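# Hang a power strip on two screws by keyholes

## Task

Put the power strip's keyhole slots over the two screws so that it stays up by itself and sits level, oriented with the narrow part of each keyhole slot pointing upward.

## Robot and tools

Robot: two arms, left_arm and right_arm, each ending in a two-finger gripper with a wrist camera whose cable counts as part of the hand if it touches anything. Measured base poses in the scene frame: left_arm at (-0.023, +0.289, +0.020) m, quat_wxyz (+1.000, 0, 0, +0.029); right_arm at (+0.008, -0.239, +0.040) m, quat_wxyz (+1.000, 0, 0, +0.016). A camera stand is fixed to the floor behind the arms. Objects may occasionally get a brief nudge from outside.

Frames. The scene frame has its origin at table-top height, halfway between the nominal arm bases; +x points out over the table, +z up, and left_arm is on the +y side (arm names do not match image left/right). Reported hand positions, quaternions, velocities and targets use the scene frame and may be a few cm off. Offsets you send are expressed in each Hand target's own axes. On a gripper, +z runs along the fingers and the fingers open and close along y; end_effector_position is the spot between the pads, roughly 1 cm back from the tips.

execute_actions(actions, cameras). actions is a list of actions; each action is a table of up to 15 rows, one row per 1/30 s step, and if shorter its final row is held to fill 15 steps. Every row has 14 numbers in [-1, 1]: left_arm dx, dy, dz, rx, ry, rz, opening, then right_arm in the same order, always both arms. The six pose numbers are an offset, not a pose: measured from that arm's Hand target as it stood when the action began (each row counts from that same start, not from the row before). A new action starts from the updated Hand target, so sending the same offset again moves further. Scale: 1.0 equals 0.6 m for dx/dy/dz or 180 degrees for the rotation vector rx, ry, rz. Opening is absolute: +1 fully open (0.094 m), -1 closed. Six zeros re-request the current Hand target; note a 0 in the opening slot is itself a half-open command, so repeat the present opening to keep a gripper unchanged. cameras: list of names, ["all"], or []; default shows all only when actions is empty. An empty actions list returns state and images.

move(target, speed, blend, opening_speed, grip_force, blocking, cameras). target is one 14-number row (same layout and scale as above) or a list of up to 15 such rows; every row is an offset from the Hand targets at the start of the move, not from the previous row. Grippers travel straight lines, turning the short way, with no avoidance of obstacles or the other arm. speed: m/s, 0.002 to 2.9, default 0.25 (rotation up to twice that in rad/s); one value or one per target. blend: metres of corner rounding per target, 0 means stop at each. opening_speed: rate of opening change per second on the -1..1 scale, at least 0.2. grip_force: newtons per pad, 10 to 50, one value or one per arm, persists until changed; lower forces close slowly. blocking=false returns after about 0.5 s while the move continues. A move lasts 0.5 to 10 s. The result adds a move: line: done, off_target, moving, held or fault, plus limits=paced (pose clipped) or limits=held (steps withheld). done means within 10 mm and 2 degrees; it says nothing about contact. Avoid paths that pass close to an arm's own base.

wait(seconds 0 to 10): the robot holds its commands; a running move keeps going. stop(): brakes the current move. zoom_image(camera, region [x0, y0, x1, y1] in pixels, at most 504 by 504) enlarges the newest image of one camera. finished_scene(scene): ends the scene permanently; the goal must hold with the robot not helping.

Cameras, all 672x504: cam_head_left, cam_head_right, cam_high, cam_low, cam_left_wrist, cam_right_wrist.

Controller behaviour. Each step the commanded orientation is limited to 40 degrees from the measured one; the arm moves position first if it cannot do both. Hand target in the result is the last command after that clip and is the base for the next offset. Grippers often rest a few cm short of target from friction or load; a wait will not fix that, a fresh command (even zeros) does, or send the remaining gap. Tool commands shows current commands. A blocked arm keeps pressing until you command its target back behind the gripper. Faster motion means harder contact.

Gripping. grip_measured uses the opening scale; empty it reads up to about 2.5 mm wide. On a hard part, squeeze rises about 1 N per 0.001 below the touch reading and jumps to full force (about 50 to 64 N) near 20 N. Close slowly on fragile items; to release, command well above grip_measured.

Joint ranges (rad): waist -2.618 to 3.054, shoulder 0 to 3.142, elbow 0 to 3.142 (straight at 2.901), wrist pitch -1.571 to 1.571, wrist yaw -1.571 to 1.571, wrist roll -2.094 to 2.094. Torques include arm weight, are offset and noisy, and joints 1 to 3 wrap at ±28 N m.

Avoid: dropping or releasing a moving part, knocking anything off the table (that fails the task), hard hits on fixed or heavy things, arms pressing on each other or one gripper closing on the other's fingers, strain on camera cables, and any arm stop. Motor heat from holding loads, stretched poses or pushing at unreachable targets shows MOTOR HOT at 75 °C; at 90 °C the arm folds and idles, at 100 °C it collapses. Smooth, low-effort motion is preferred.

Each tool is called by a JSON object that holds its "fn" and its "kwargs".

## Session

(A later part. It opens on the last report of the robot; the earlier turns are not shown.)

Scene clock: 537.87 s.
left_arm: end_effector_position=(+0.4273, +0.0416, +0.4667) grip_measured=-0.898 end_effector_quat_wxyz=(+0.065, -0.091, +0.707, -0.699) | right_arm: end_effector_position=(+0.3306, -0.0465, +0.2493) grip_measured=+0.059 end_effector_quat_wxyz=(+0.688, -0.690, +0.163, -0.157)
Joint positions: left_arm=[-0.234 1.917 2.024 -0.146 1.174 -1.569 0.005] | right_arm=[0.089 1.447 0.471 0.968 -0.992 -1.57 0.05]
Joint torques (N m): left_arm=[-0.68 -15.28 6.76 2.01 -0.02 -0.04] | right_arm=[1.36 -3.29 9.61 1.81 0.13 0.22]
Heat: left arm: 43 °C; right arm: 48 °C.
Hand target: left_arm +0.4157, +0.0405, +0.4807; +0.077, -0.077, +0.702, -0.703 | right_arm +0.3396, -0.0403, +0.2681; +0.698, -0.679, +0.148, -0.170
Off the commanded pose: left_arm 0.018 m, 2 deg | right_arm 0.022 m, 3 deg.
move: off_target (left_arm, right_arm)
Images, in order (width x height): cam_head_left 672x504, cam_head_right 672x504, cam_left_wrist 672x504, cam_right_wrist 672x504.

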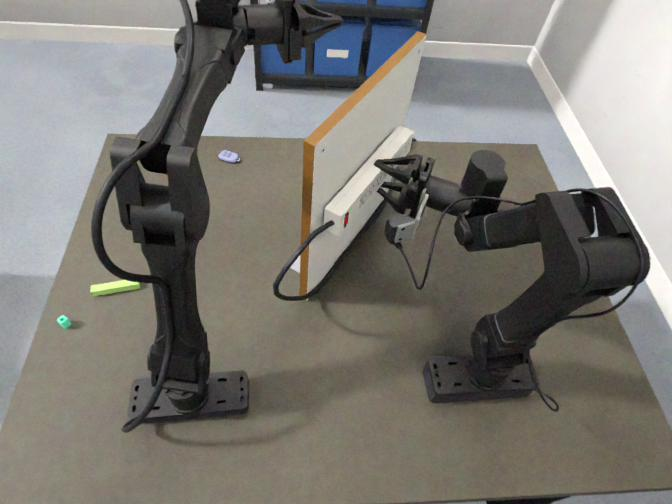

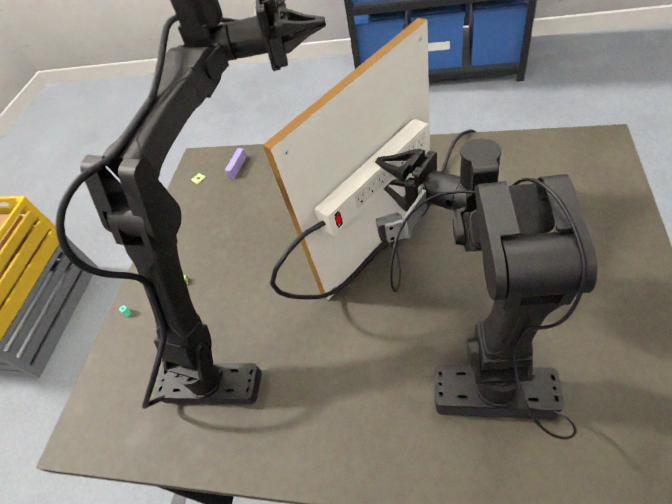

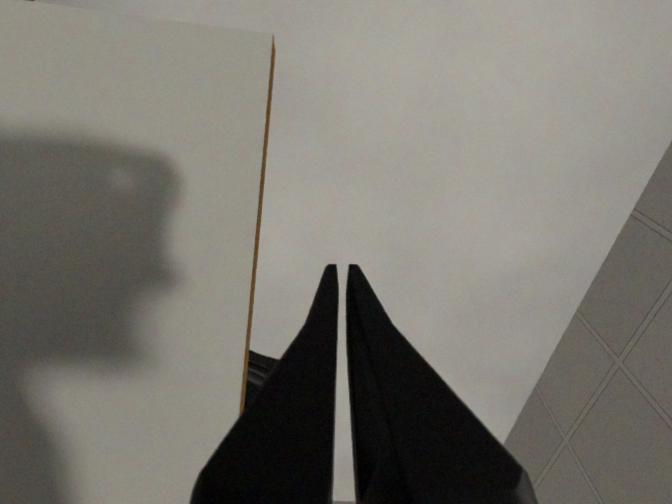

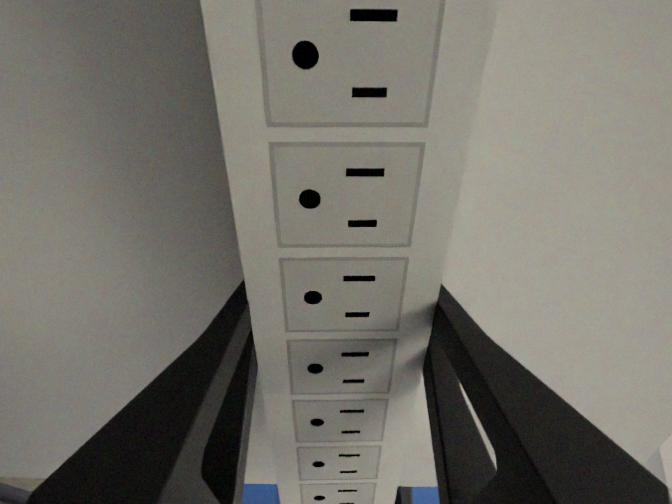

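{"fn": "move", "kwargs": {"target": [0,0,0,0,0,0,-0.9,0.0025,-0.0012,0.013,0,0,0,-0.15], "speed": 0.04}}

Scene clock: 545.40 s.
left_arm: end_effector_position=(+0.4273, +0.0416, +0.4667) grip_measured=-0.898 end_effector_quat_wxyz=(+0.065, -0.091, +0.707, -0.699) | right_arm: end_effector_position=(+0.3316, -0.0452, +0.2492) grip_measured=+0.059 end_effector_quat_wxyz=(+0.688, -0.690, +0.162, -0.157)
Joint positions: left_arm=[-0.234 1.917 2.024 -0.146 1.174 -1.569 0.005] | right_arm=[0.093 1.456 0.476 0.974 -0.992 -1.571 0.05]
Joint torques (N m): left_arm=[-0.69 -15.27 6.76 2 -0.02 -0.05] | right_arm=[2.77 -2.71 10.77 1.71 0.38 0.23]
Heat: left arm: 44 °C; right arm: 48 °C.
Hand target: left_arm +0.4157, +0.0405, +0.4807; +0.077, -0.077, +0.702, -0.703 | right_arm +0.3444, -0.0338, +0.2691; +0.698, -0.679, +0.148, -0.170
Off the commanded pose: left_arm 0.018 m, 2 deg | right_arm 0.026 m, 3 deg.
move: off_target (left_arm, right_arm)

{"fn": "move", "kwargs": {"target": [0,0,0,0,0,0,-0.9,0,-0.005,0,0,0,0,-0.15], "speed": 0.02}}

Scene clock: 556.30 s.
left_arm: end_effector_position=(+0.4273, +0.0416, +0.4667) grip_measured=-0.898 end_effector_quat_wxyz=(+0.065, -0.091, +0.707, -0.699) | right_arm: end_effector_position=(+0.3316, -0.0452, +0.2492) grip_measured=+0.059 end_effector_quat_wxyz=(+0.688, -0.690, +0.161, -0.157)
Joint positions: left_arm=[-0.234 1.917 2.024 -0.146 1.174 -1.569 0.005] | right_arm=[0.093 1.456 0.476 0.974 -0.993 -1.571 0.05]
Joint torques (N m): left_arm=[-0.68 -15.27 6.75 2 -0.02 -0.04] | right_arm=[2.76 -3.63 11.19 1.57 0.35 0.25]
Heat: left arm: 44 °C; right arm: 48 °C.
Hand target: left_arm +0.4157, +0.0405, +0.4807; +0.077, -0.077, +0.702, -0.703 | right_arm +0.3442, -0.0338, +0.2721; +0.698, -0.680, +0.148, -0.170
Off the commanded pose: left_arm 0.018 m, 2 deg | right_arm 0.029 m, 3 deg.
move: off_target (left_arm, right_arm)

{"fn": "move", "kwargs": {"target": [0,0,0,0,0,0,-0.9,0,-0.006,0,0,0,0,-0.15], "speed": 0.02}}

Scene clock: 558.53 s.
left_arm: end_effector_position=(+0.4273, +0.0416, +0.4667) grip_measured=-0.898 end_effector_quat_wxyz=(+0.065, -0.091, +0.707, -0.699) | right_arm: end_effector_position=(+0.3316, -0.0449, +0.2491) grip_measured=+0.059 end_effector_quat_wxyz=(+0.688, -0.690, +0.162, -0.155)
Joint positions: left_arm=[-0.234 1.917 2.024 -0.146 1.174 -1.569 0.005] | right_arm=[0.093 1.456 0.478 0.968 -0.995 -1.571 0.05]
Joint torques (N m): left_arm=[-0.68 -15.25 6.76 2.01 -0.02 -0.04] | right_arm=[2.65 -4.62 11.41 1.46 0.38 0.25]
Heat: left arm: 44 °C; right arm: 48 °C.
Hand target: left_arm +0.4157, +0.0405, +0.4807; +0.077, -0.077, +0.702, -0.703 | right_arm +0.3441, -0.0339, +0.2756; +0.698, -0.680, +0.149, -0.170
Off the commanded pose: left_arm 0.018 m, 2 deg | right_arm 0.031 m, 3 deg.
move: off_target (left_arm, right_arm)

{"fn": "execute_actions", "kwargs": {"actions": []}}

{"fn": "zoom_image", "kwargs": {"camera": "cam_head_right", "region": [290, 90, 450, 260]}}

{"fn": "zoom_image", "kwargs": {"camera": "cam_head_left", "region": [290, 100, 430, 250]}}

{"fn": "zoom_image", "kwargs": {"camera": "cam_right_wrist", "region": [150, 0, 550, 260]}}

Scene clock: 565.87 s.
left_arm: end_effector_position=(+0.4273, +0.0416, +0.4667) grip_measured=-0.898 end_effector_quat_wxyz=(+0.065, -0.091, +0.707, -0.699) | right_arm: end_effector_position=(+0.3316, -0.0449, +0.2491) grip_measured=+0.059 end_effector_quat_wxyz=(+0.688, -0.690, +0.162, -0.155)
Joint positions: left_arm=[-0.234 1.917 2.024 -0.146 1.174 -1.569 0.005] | right_arm=[0.093 1.456 0.478 0.968 -0.995 -1.571 0.05]
Joint velocities: within noise
Joint torques (N m): left_arm=[-0.68 -15.25 6.78 2 -0.02 -0.05] | right_arm=[2.67 -4.66 11.41 1.46 0.38 0.23]
Heat: left arm: 44 °C; right arm: 51 °C.
Hand target: left_arm +0.4157, +0.0405, +0.4807; +0.077, -0.077, +0.702, -0.703 | right_arm +0.3441, -0.0339, +0.2756; +0.698, -0.680, +0.149, -0.170
Tool commands: left_gripper/opening=-0.9 right_gripper/opening=-0.15
Off the commanded pose: left_arm 0.018 m, 2 deg | right_arm 0.031 m, 3 deg.

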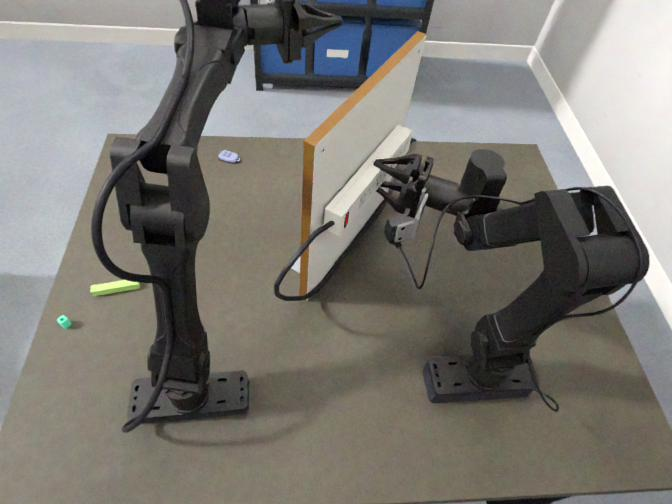

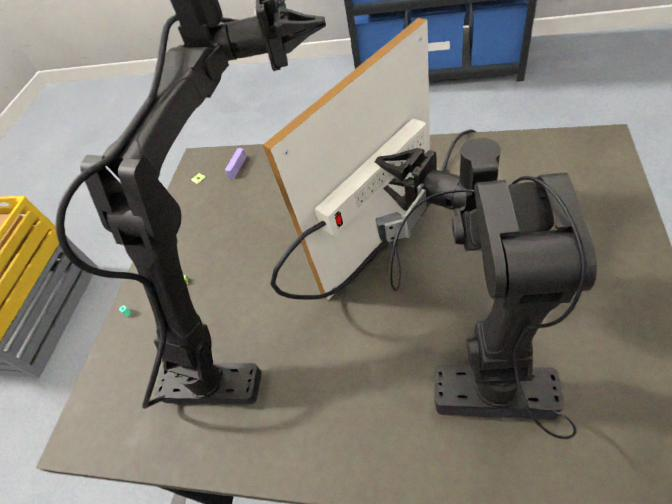

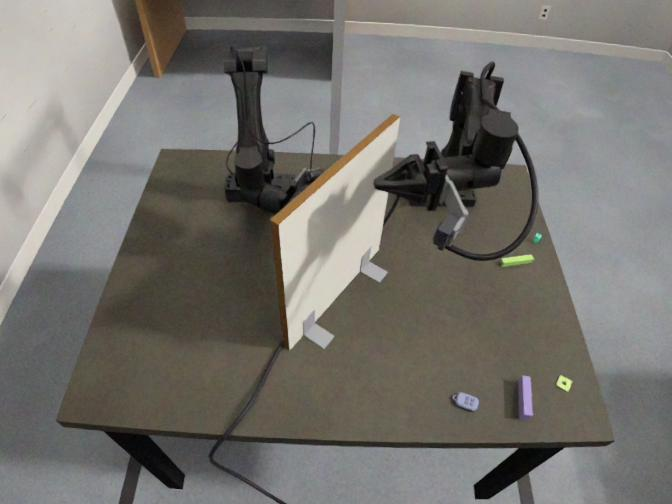

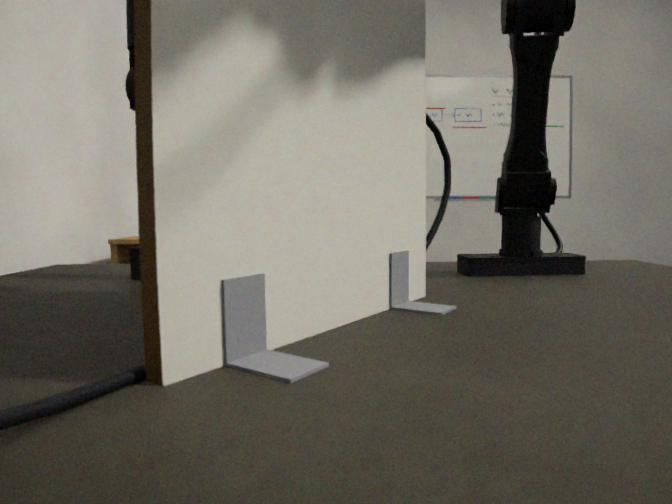

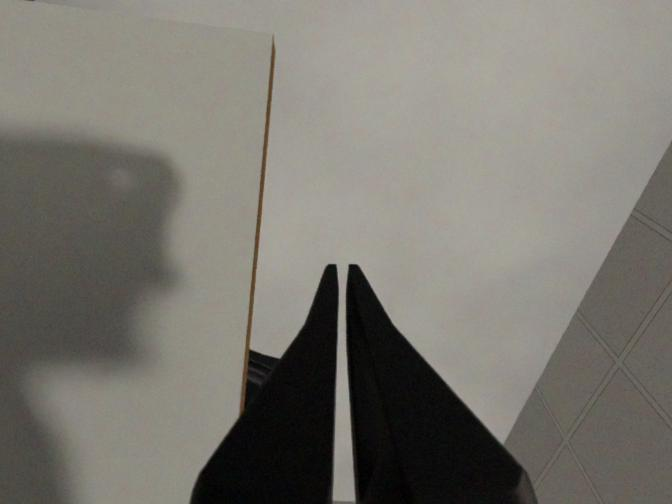

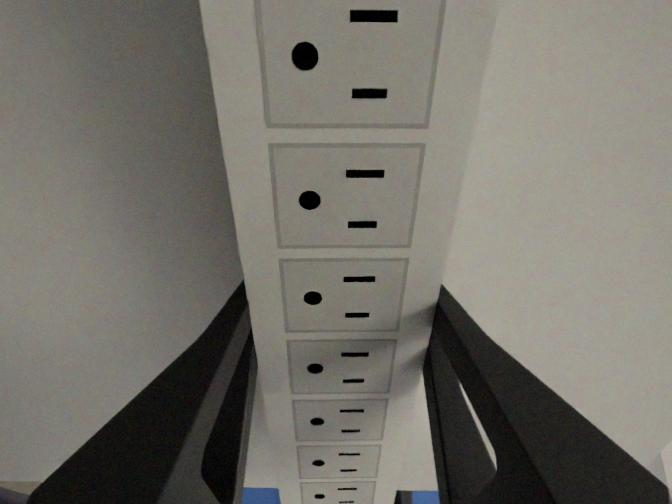

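Scaled by 2.965.

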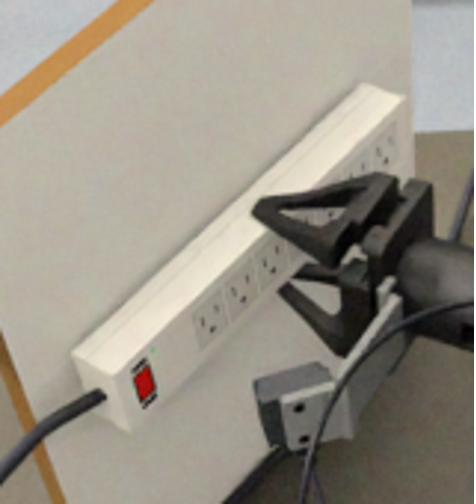

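Scaled by 3.360.

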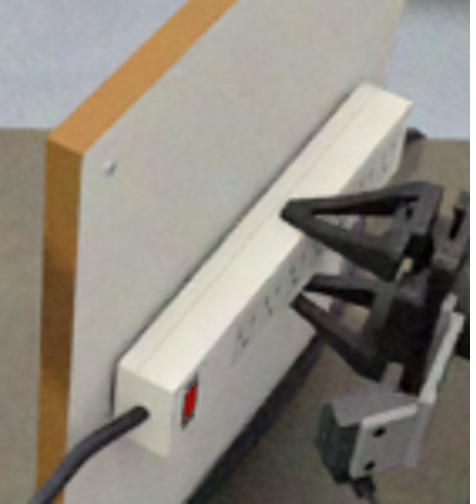

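Scaled by 1.260.

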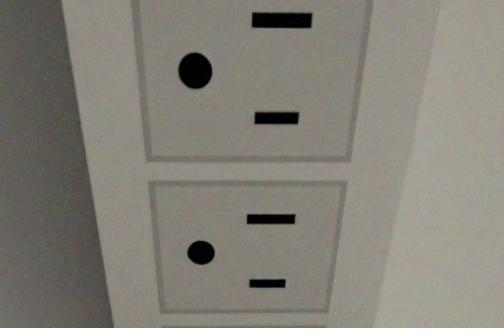

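{"fn": "move", "kwargs": {"target": [0,0,0,0,0,0,-0.9,-0.0032,0.055,-0.0107,0,0,0,-0.15], "speed": 0.02, "cameras": ["cam_head_right","cam_right_wrist"]}}

Scene clock: 574.63 s.
left_arm: end_effector_position=(+0.4273, +0.0416, +0.4667) grip_measured=-0.898 end_effector_quat_wxyz=(+0.065, -0.091, +0.707, -0.699) | right_arm: end_effector_position=(+0.3320, -0.0449, +0.2450) grip_measured=+0.059 end_effector_quat_wxyz=(+0.700, -0.681, +0.136, -0.165)
Joint positions: left_arm=[-0.234 1.917 2.024 -0.146 1.174 -1.569 0.005] | right_arm=[0.084 1.542 0.46 1.148 -1.025 -1.55 0.05]
Joint torques (N m): left_arm=[-0.68 -15.27 6.76 2 -0.02 -0.04] | right_arm=[2.37 -2.54 6.63 1.43 0.65 -0.01]
Heat: left arm: 44 °C; right arm: 53 °C.
Hand target: left_arm +0.4157, +0.0405, +0.4807; +0.077, -0.077, +0.702, -0.703 | right_arm +0.3407, -0.0382, +0.2424; +0.698, -0.679, +0.149, -0.170
Off the commanded pose: left_arm 0.018 m, 2 deg | right_arm 0.011 m, 2 deg.
move: off_target (left_arm, right_arm)
Images, in order (width x height): cam_head_right 672x504, cam_right_wrist 672x504.

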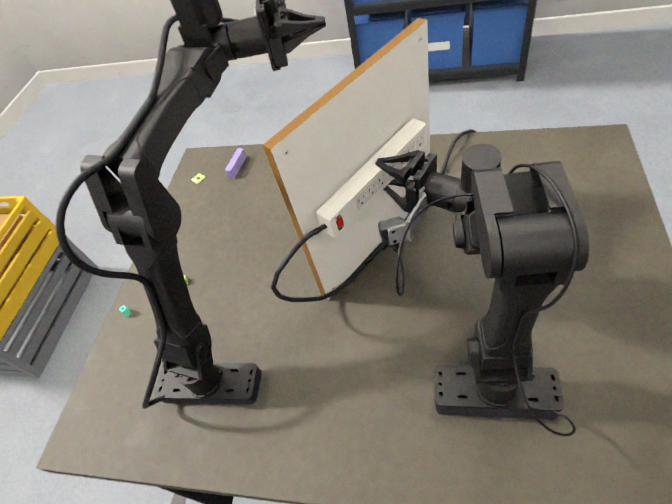

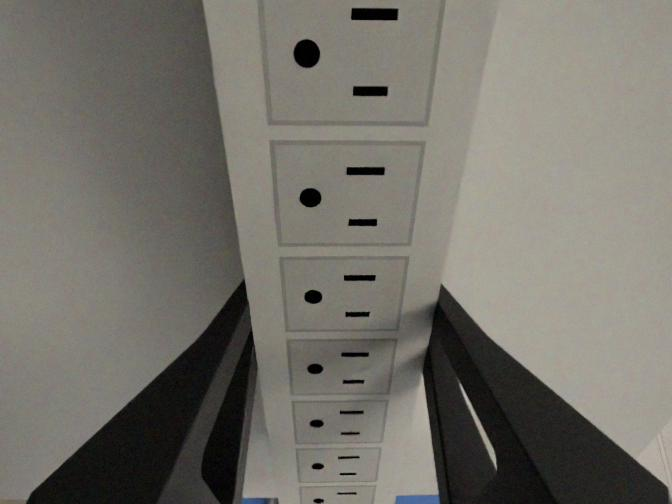

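{"fn": "move", "kwargs": {"target": [[0.004,-0.0833,-0.1025,-0.0877,-0.0877,0.2387,0.8,0,0,0,0,0,0,-0.15],[0.2672,-0.0688,-0.0613,-0.1754,-0.1754,0.4774,0.8,0,0,0,0,0,0,-0.15]], "speed": 0.2, "blend": [0.03,0], "cameras": ["cam_left_wrist","cam_head_left","cam_head_right","cam_high"]}}

Scene clock: 618.63 s.
left_arm: end_effector_position=(+0.2548, +0.0398, +0.5168) grip_measured=+0.798 end_effector_quat_wxyz=(+0.661, +0.226, +0.679, -0.226) | right_arm: end_effector_position=(+0.3320, -0.0449, +0.2450) grip_measured=+0.059 end_effector_quat_wxyz=(+0.700, -0.681, +0.135, -0.166)
Joint positions: left_arm=[-0.871 1.165 1.524 -0.384 -0.161 -0.011 0.084] | right_arm=[0.084 1.542 0.46 1.149 -1.025 -1.55 0.05]
Joint torques (N m): left_arm=[-0.73 -5.05 6.31 2.49 -0.13 0.08] | right_arm=[2.39 -2.52 6.6 1.45 0.65 0.01]
Heat: left arm: 45 °C; right arm: 48 °C.
Hand target: left_arm +0.2512, +0.0418, +0.5220; +0.670, +0.225, +0.670, -0.226 | right_arm +0.3407, -0.0382, +0.2425; +0.698, -0.679, +0.148, -0.170
Off the commanded pose: left_arm 0.007 m, 1 deg | right_arm 0.011 m, 2 deg.
move: off_target (right_arm)
Images, in order (width x height): cam_head_left 672x504, cam_head_right 672x504, cam_high 672x504, cam_left_wrist 672x504.

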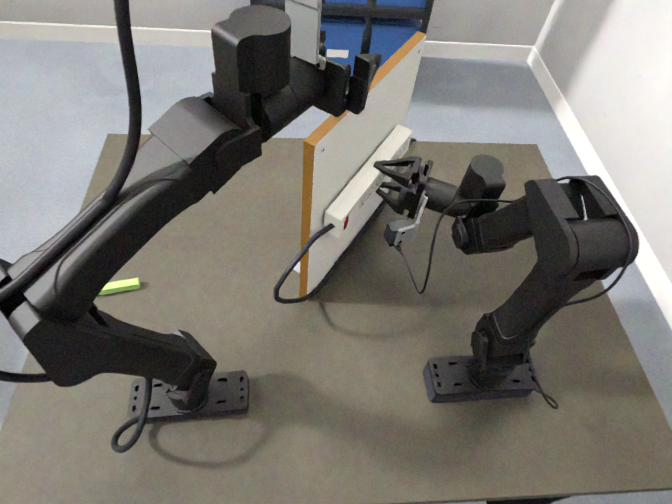

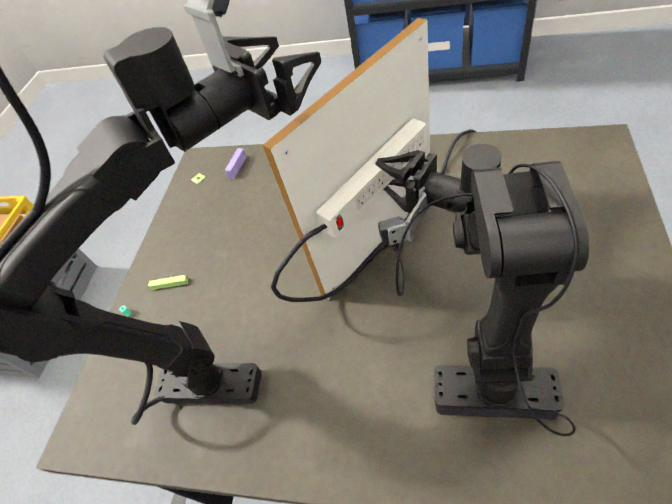

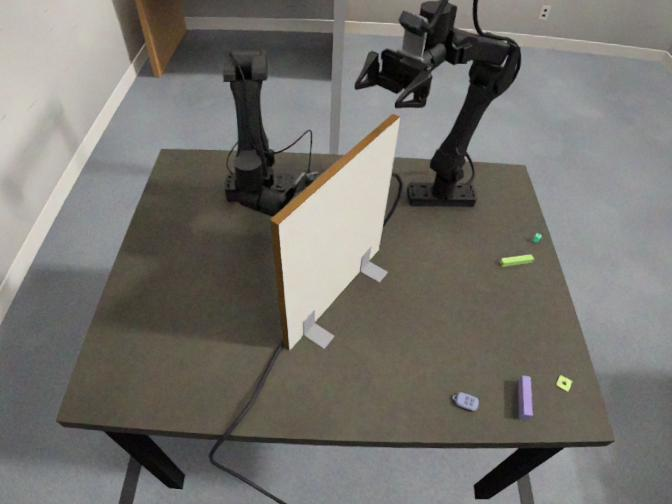

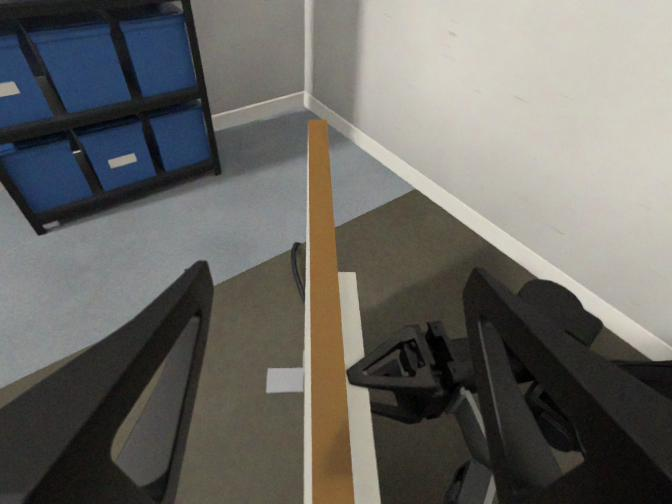

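{"fn": "move", "kwargs": {"target": [0,-0.09,0,0,0,0,0.8,0,0,0,0,0,0,-0.15], "speed": 0.15, "cameras": ["cam_left_wrist"]}}

{"fn": "zoom_image", "kwargs": {"camera": "cam_left_wrist", "region": [230, 230, 430, 504]}}

Scene clock: 625.23 s.
left_arm: end_effector_position=(+0.2200, -0.0023, +0.5110) grip_measured=+0.798 end_effector_quat_wxyz=(+0.660, +0.232, +0.680, -0.221) | right_arm: end_effector_position=(+0.3320, -0.0449, +0.2450) grip_measured=+0.059 end_effector_quat_wxyz=(+0.700, -0.681, +0.135, -0.166)
Joint positions: left_arm=[-1.133 1.2 1.524 -0.359 -0.421 -0.009 0.084] | right_arm=[0.084 1.542 0.46 1.149 -1.025 -1.55 0.05]
Joint torques (N m): left_arm=[-0.62 -4.15 8.7 2.43 -0.15 0.05] | right_arm=[2.39 -2.5 6.58 1.44 0.64 0.01]
Heat: left arm: 44 °C; right arm: 48 °C.
Hand target: left_arm +0.2185, -0.0012, +0.5220; +0.670, +0.225, +0.670, -0.226 | right_arm +0.3407, -0.0382, +0.2425; +0.698, -0.679, +0.148, -0.170
Off the commanded pose: left_arm 0.011 m, 2 deg | right_arm 0.011 m, 2 deg.
move: off_target (left_arm, right_arm)
Images, in order (width x height): cam_left_wrist 672x504.

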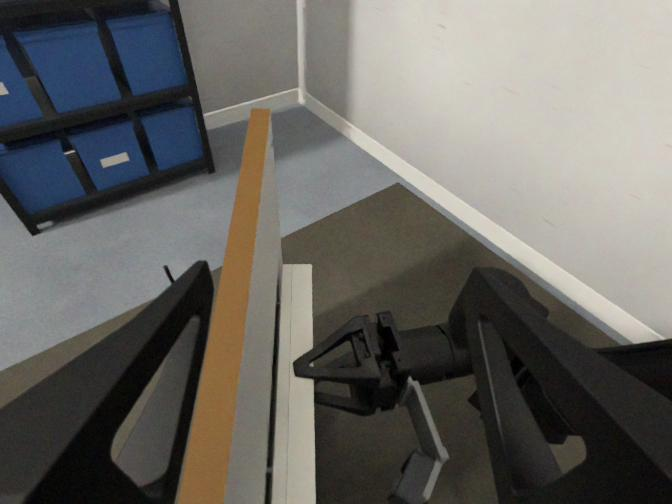

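Scaled by 1.839.

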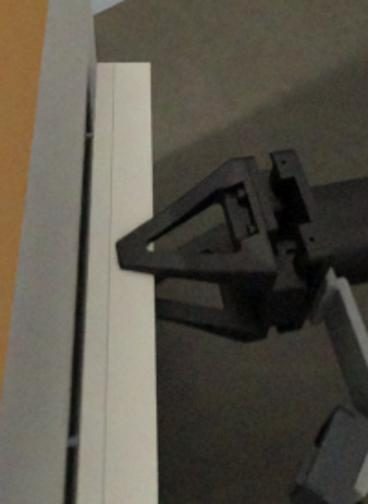

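{"fn": "zoom_image", "kwargs": {"camera": "cam_left_wrist", "region": [260, 270, 320, 330]}}

{"fn": "zoom_image", "kwargs": {"camera": "cam_left_wrist", "region": [240, 440, 300, 500]}}

Scaled by 8.400.

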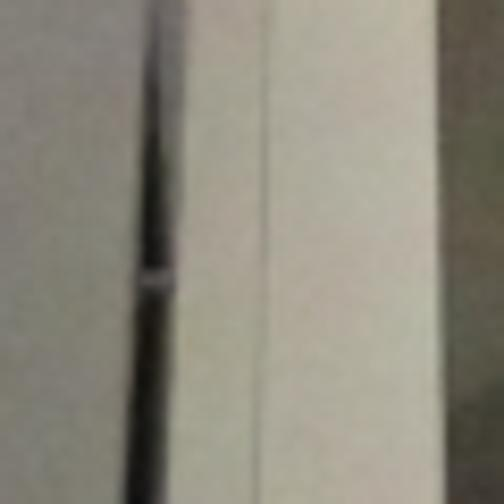

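Scaled by 8.400.

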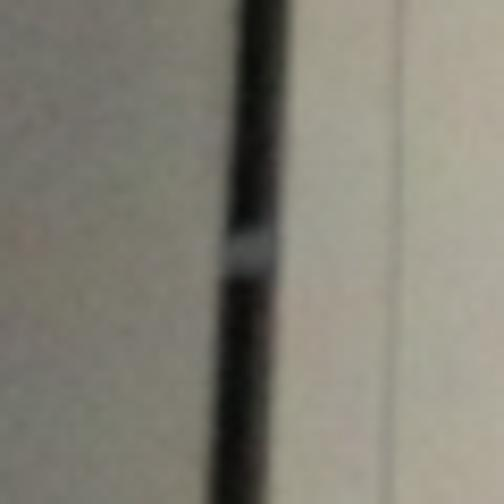

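{"fn": "move", "kwargs": {"target": [0,0,0,0,0,0,0.8,-0.0022,0.0263,-0.009,0,0,0.0109,-0.15], "speed": 0.02, "cameras": ["cam_left_wrist","cam_head_right"]}}

{"fn": "zoom_image", "kwargs": {"camera": "cam_left_wrist", "region": [230, 250, 350, 504]}}

{"fn": "zoom_image", "kwargs": {"camera": "cam_head_right", "region": [290, 90, 450, 260]}}

Scene clock: 641.97 s.
left_arm: end_effector_position=(+0.2201, -0.0022, +0.5111) grip_measured=+0.798 end_effector_quat_wxyz=(+0.660, +0.231, +0.680, -0.221) | right_arm: end_effector_position=(+0.3325, -0.0454, +0.2397) grip_measured=+0.059 end_effector_quat_wxyz=(+0.705, -0.675, +0.120, -0.184)
Joint positions: left_arm=[-1.133 1.2 1.524 -0.358 -0.422 -0.009 0.084] | right_arm=[0.084 1.606 0.44 1.283 -1.021 -1.55 0.05]
Joint torques (N m): left_arm=[-0.62 -4.15 8.7 2.44 -0.13 0.06] | right_arm=[1.29 -2.89 4.81 1.16 0.46 0.33]
Heat: left arm: 41 °C; right arm: 47 °C.
Hand target: left_arm +0.2186, -0.0012, +0.5221; +0.670, +0.225, +0.670, -0.226 | right_arm +0.3378, -0.0422, +0.2264; +0.701, -0.677, +0.160, -0.158
Off the commanded pose: left_arm 0.011 m, 2 deg | right_arm 0.015 m, 5 deg.
move: off_target (left_arm, right_arm)
Images, in order (width x height): cam_head_right 672x504, cam_left_wrist 672x504.

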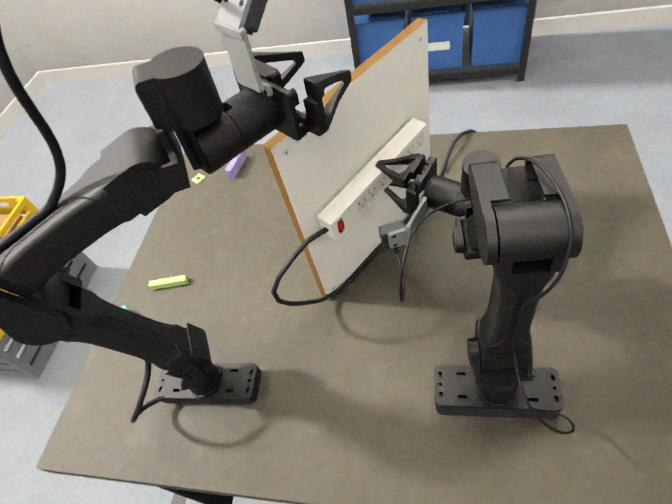

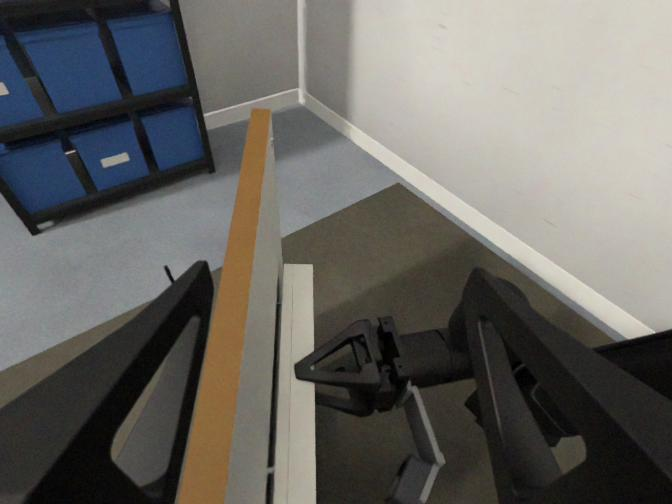

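Scaled by 1.984.

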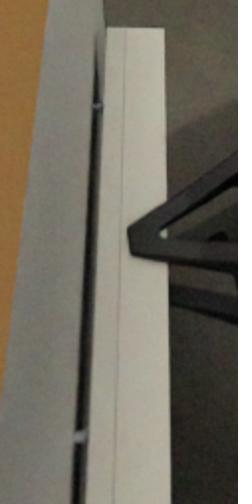

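Scaled by 2.965.

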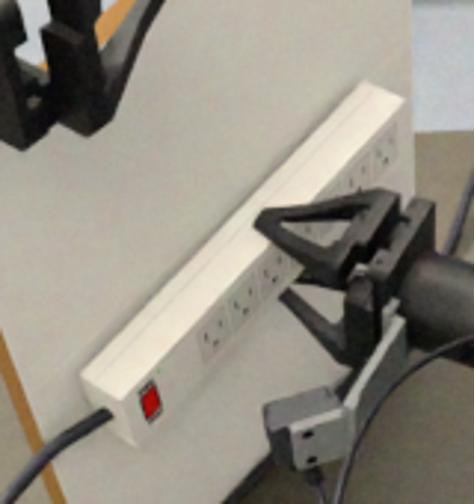

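{"fn": "zoom_image", "kwargs": {"camera": "cam_left_wrist", "region": [260, 270, 320, 330]}}

{"fn": "zoom_image", "kwargs": {"camera": "cam_left_wrist", "region": [240, 440, 300, 500]}}

Scaled by 8.400.

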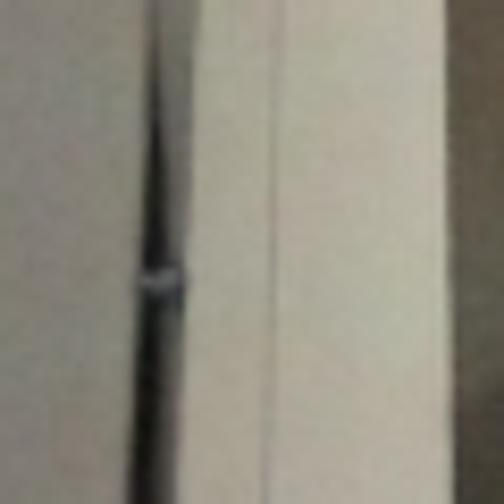

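Scaled by 8.400.

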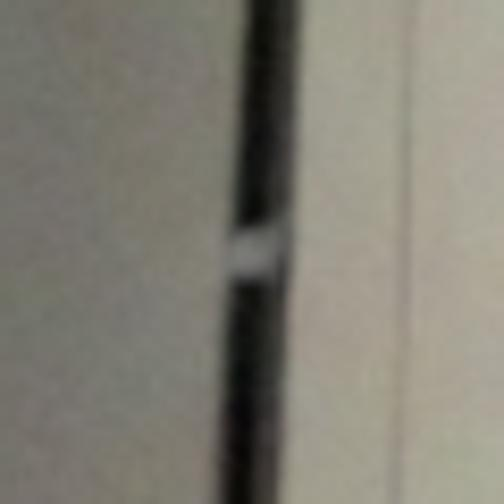

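{"fn": "move", "kwargs": {"target": [0,0.083,0,0,0,0,0.8,0,0,0,0,0,0,-0.15], "speed": 0.15, "cameras": ["cam_left_wrist"]}}

{"fn": "zoom_image", "kwargs": {"camera": "cam_left_wrist", "region": [280, 230, 400, 504]}}

Scene clock: 671.70 s.
left_arm: end_effector_position=(+0.2488, +0.0353, +0.5241) grip_measured=+0.798 end_effector_quat_wxyz=(+0.670, +0.224, +0.670, -0.230) | right_arm: end_effector_position=(+0.3324, -0.0454, +0.2397) grip_measured=+0.059 end_effector_quat_wxyz=(+0.705, -0.675, +0.120, -0.184)
Joint positions: left_arm=[-0.907 1.163 1.524 -0.358 -0.196 -0.007 0.084] | right_arm=[0.084 1.606 0.44 1.283 -1.021 -1.55 0.05]
Joint torques (N m): left_arm=[0.66 -4.55 6.35 2.23 0 0.04] | right_arm=[1.32 -2.85 4.82 1.15 0.46 0.32]
Heat: left arm: 40 °C; right arm: 45 °C.
Hand target: left_arm +0.2488, +0.0385, +0.5220; +0.670, +0.225, +0.670, -0.226 | right_arm +0.3378, -0.0422, +0.2265; +0.701, -0.677, +0.160, -0.158
Off the commanded pose: left_arm 0.004 m, 0 deg | right_arm 0.015 m, 5 deg.
move: off_target (right_arm)
Images, in order (width x height): cam_left_wrist 672x504.

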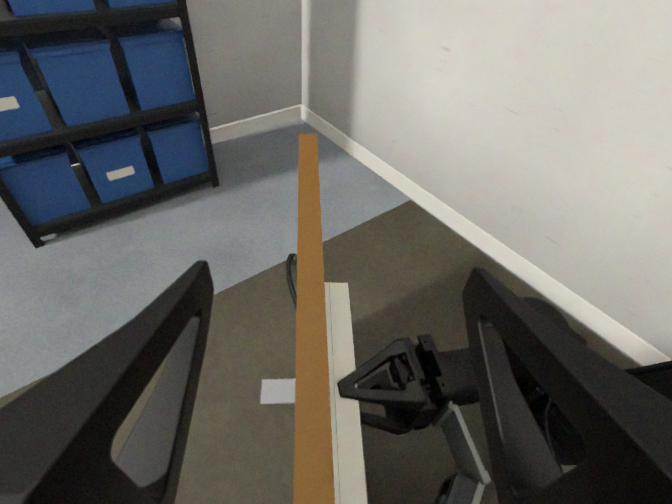

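Scaled by 1.839.

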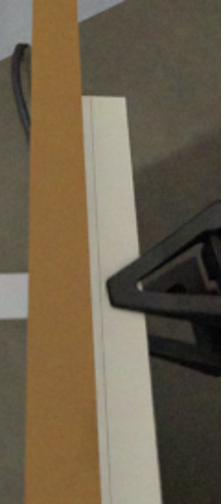

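{"fn": "move", "kwargs": {"target": [0,-0.033,0,0,0,0,0.8,0,0,0,0,0,0,-0.15], "speed": 0.15, "cameras": ["cam_left_wrist"]}}

{"fn": "zoom_image", "kwargs": {"camera": "cam_left_wrist", "region": [260, 260, 360, 360]}}

{"fn": "zoom_image", "kwargs": {"camera": "cam_left_wrist", "region": [260, 404, 360, 504]}}

Scene clock: 677.37 s.
left_arm: end_effector_position=(+0.2362, +0.0251, +0.5241) grip_measured=+0.798 end_effector_quat_wxyz=(+0.670, +0.223, +0.670, -0.229) | right_arm: end_effector_position=(+0.3324, -0.0454, +0.2397) grip_measured=+0.059 end_effector_quat_wxyz=(+0.705, -0.675, +0.120, -0.184)
Joint positions: left_arm=[-0.992 1.163 1.524 -0.358 -0.282 -0.007 0.084] | right_arm=[0.084 1.606 0.44 1.283 -1.021 -1.55 0.05]
Joint torques (N m): left_arm=[-0.68 -3.23 6.98 2.3 -0.12 0.05] | right_arm=[1.25 -2.81 4.79 1.14 0.47 0.34]
Heat: left arm: 40 °C; right arm: 44 °C.
Hand target: left_arm +0.2367, +0.0227, +0.5220; +0.670, +0.225, +0.670, -0.226 | right_arm +0.3378, -0.0422, +0.2265; +0.701, -0.677, +0.160, -0.158
Off the commanded pose: left_arm 0.003 m, 0 deg | right_arm 0.015 m, 5 deg.
move: off_target (right_arm)
Images, in order (width x height): cam_left_wrist 672x504.

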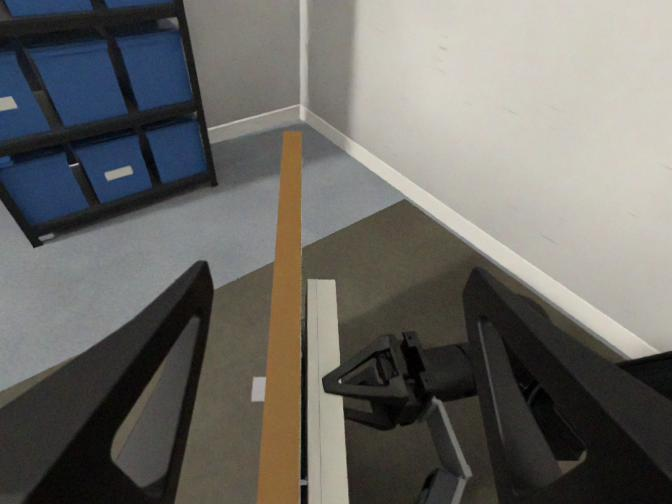

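Scaled by 5.040.

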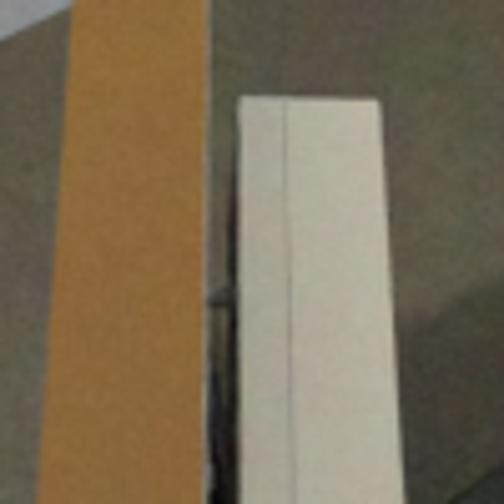

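Scaled by 5.040.

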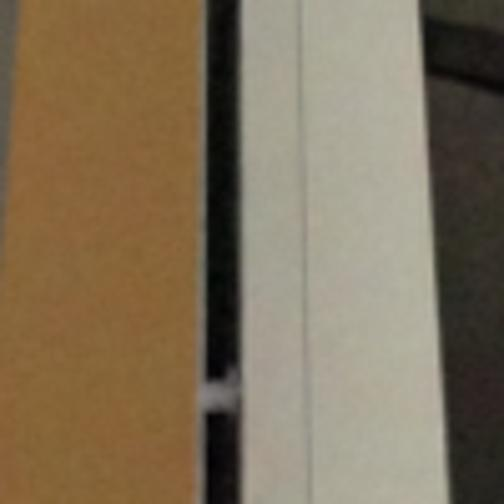

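{"fn": "zoom_image", "kwargs": {"camera": "cam_left_wrist", "region": [285, 460, 325, 500]}}

{"fn": "zoom_image", "kwargs": {"camera": "cam_left_wrist", "region": [290, 300, 330, 340]}}

Scaled by 12.600.

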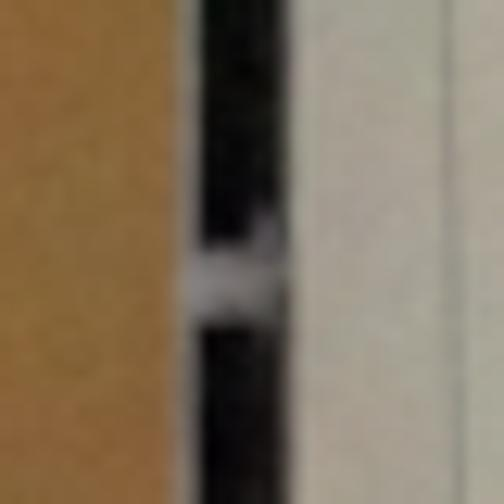

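Scaled by 12.600.

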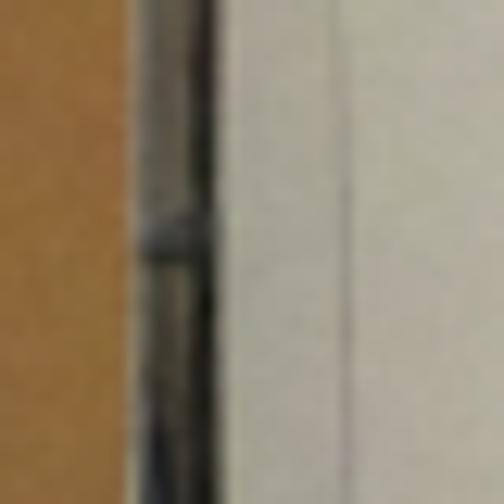

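{"fn": "move", "kwargs": {"target": [[0,0,0,0,0,0,0.8,-0.0038,-0.0005,-0.0197,0,0,0,-0.15],[0,0,0,0,0,0,0.8,0.0172,-0.0677,-0.012,0,0.003,-0.0097,-0.15]], "speed": 0.05, "cameras": ["cam_left_wrist","cam_right_wrist","cam_head_right"]}}

{"fn": "zoom_image", "kwargs": {"camera": "cam_left_wrist", "region": [260, 240, 360, 340]}}

{"fn": "zoom_image", "kwargs": {"camera": "cam_left_wrist", "region": [260, 404, 360, 504]}}

Scene clock: 802.53 s.
left_arm: end_effector_position=(+0.2363, +0.0252, +0.5241) grip_measured=+0.798 end_effector_quat_wxyz=(+0.670, +0.223, +0.670, -0.229) | right_arm: end_effector_position=(+0.3386, -0.0538, +0.2392) grip_measured=+0.059 end_effector_quat_wxyz=(+0.687, -0.690, +0.174, -0.151)
Joint positions: left_arm=[-0.992 1.163 1.524 -0.358 -0.283 -0.007 0.084] | right_arm=[0.059 1.506 0.477 1.007 -1.017 -1.559 0.05]
Joint torques (N m): left_arm=[-0.68 -3.25 6.99 2.3 -0.11 0.05] | right_arm=[-0.4 -7.47 8.91 1.6 -0.09 0.19]
Heat: left arm: 40 °C; right arm: 43 °C.
Hand target: left_arm +0.2367, +0.0227, +0.5220; +0.670, +0.225, +0.670, -0.226 | right_arm +0.3437, -0.0547, +0.2666; +0.698, -0.678, +0.153, -0.172
Off the commanded pose: left_arm 0.003 m, 0 deg | right_arm 0.028 m, 4 deg.
move: off_target (right_arm)
Images, in order (width x height): cam_head_right 672x504, cam_left_wrist 672x504, cam_right_wrist 672x504.

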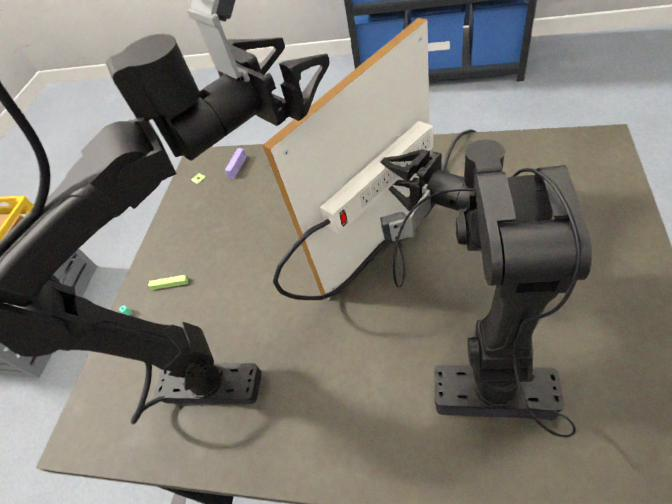

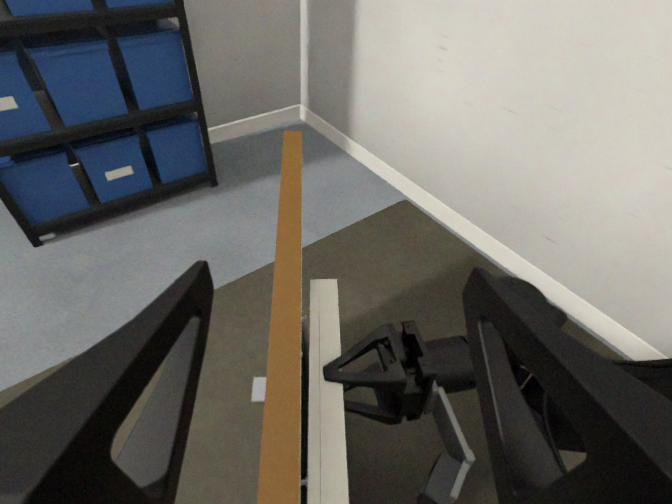

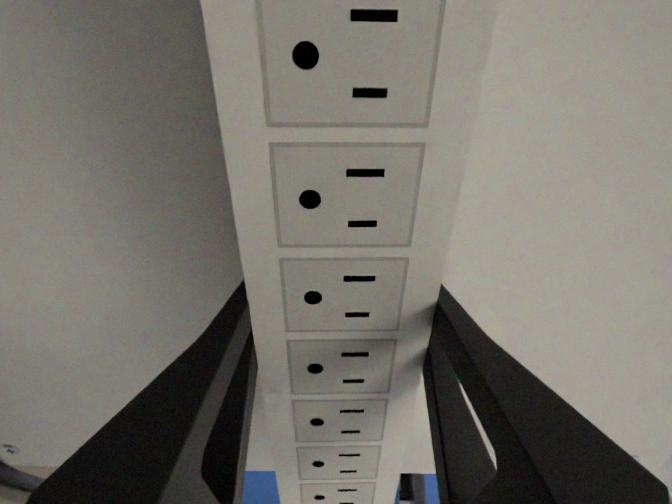

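Scaled by 5.040.

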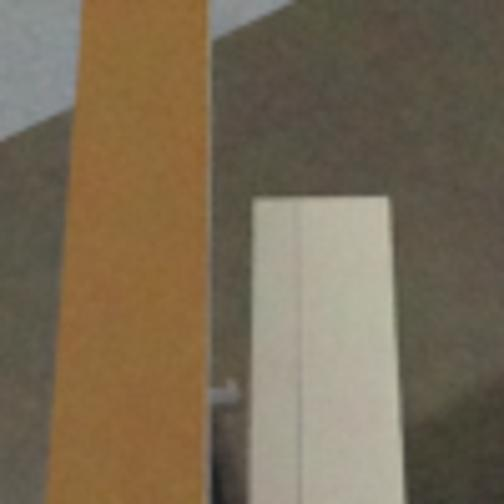

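Scaled by 5.040.

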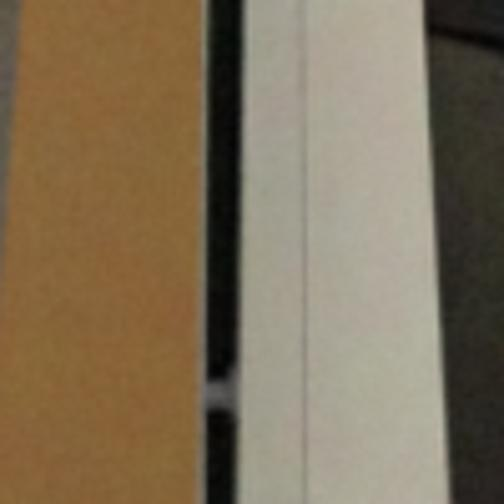

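{"fn": "move", "kwargs": {"target": [0,0,0,0,0,0,0.8,0.0028,-0.0188,-0.0133,0.0057,-0.007,-0.0095,-0.15], "speed": 0.06, "cameras": ["cam_left_wrist"]}}

Scene clock: 837.37 s.
left_arm: end_effector_position=(+0.2363, +0.0252, +0.5241) grip_measured=+0.798 end_effector_quat_wxyz=(+0.670, +0.223, +0.670, -0.229) | right_arm: end_effector_position=(+0.3391, -0.0622, +0.2485) grip_measured=+0.059 end_effector_quat_wxyz=(+0.690, -0.688, +0.160, -0.157)
Joint positions: left_arm=[-0.992 1.163 1.524 -0.358 -0.283 -0.007 0.084] | right_arm=[0.021 1.492 0.493 1.003 -1.066 -1.562 0.05]
Joint torques (N m): left_arm=[-0.69 -3.25 6.98 2.3 -0.12 0.05] | right_arm=[-0.44 -7.39 8.87 1.68 -0.22 0.27]
Heat: left arm: 41 °C; right arm: 49 °C.
Hand target: left_arm +0.2367, +0.0227, +0.5220; +0.670, +0.225, +0.670, -0.226 | right_arm +0.3412, -0.0627, +0.2778; +0.703, -0.676, +0.134, -0.176
Off the commanded pose: left_arm 0.003 m, 0 deg | right_arm 0.029 m, 4 deg.
move: off_target (right_arm)
Images, in order (width x height): cam_left_wrist 672x504.

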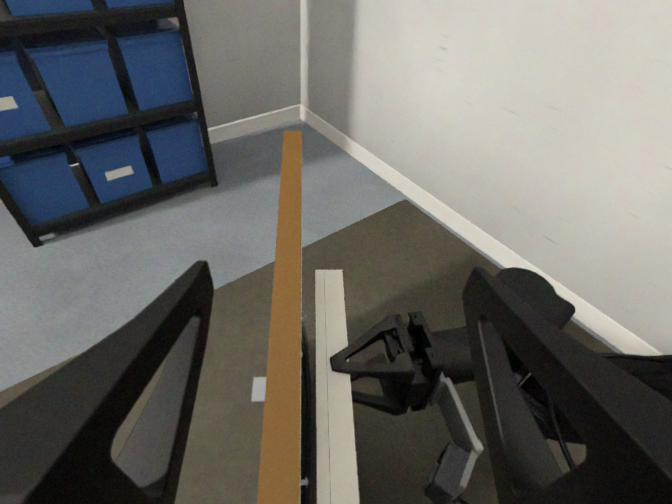

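{"fn": "zoom_image", "kwargs": {"camera": "cam_left_wrist", "region": [260, 250, 380, 370]}}

{"fn": "zoom_image", "kwargs": {"camera": "cam_left_wrist", "region": [260, 384, 380, 504]}}

Scaled by 4.200.

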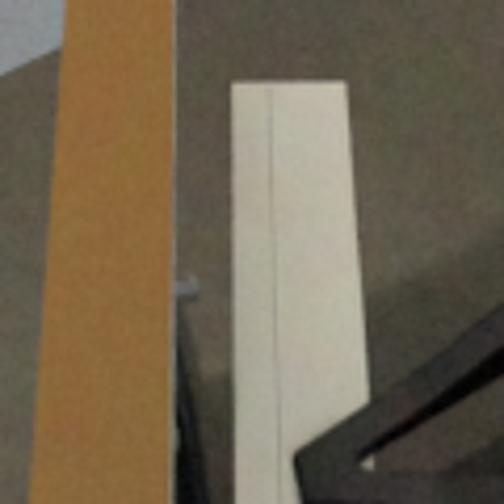

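Scaled by 4.200.

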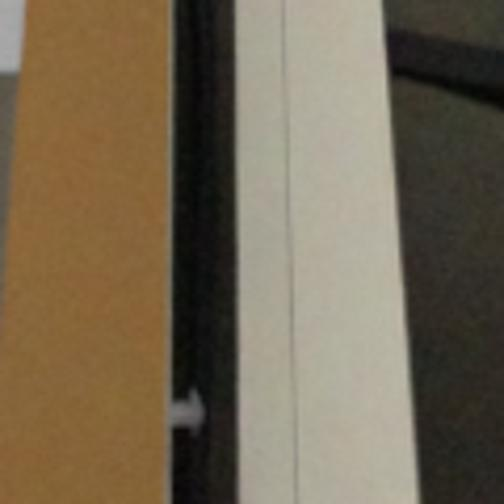

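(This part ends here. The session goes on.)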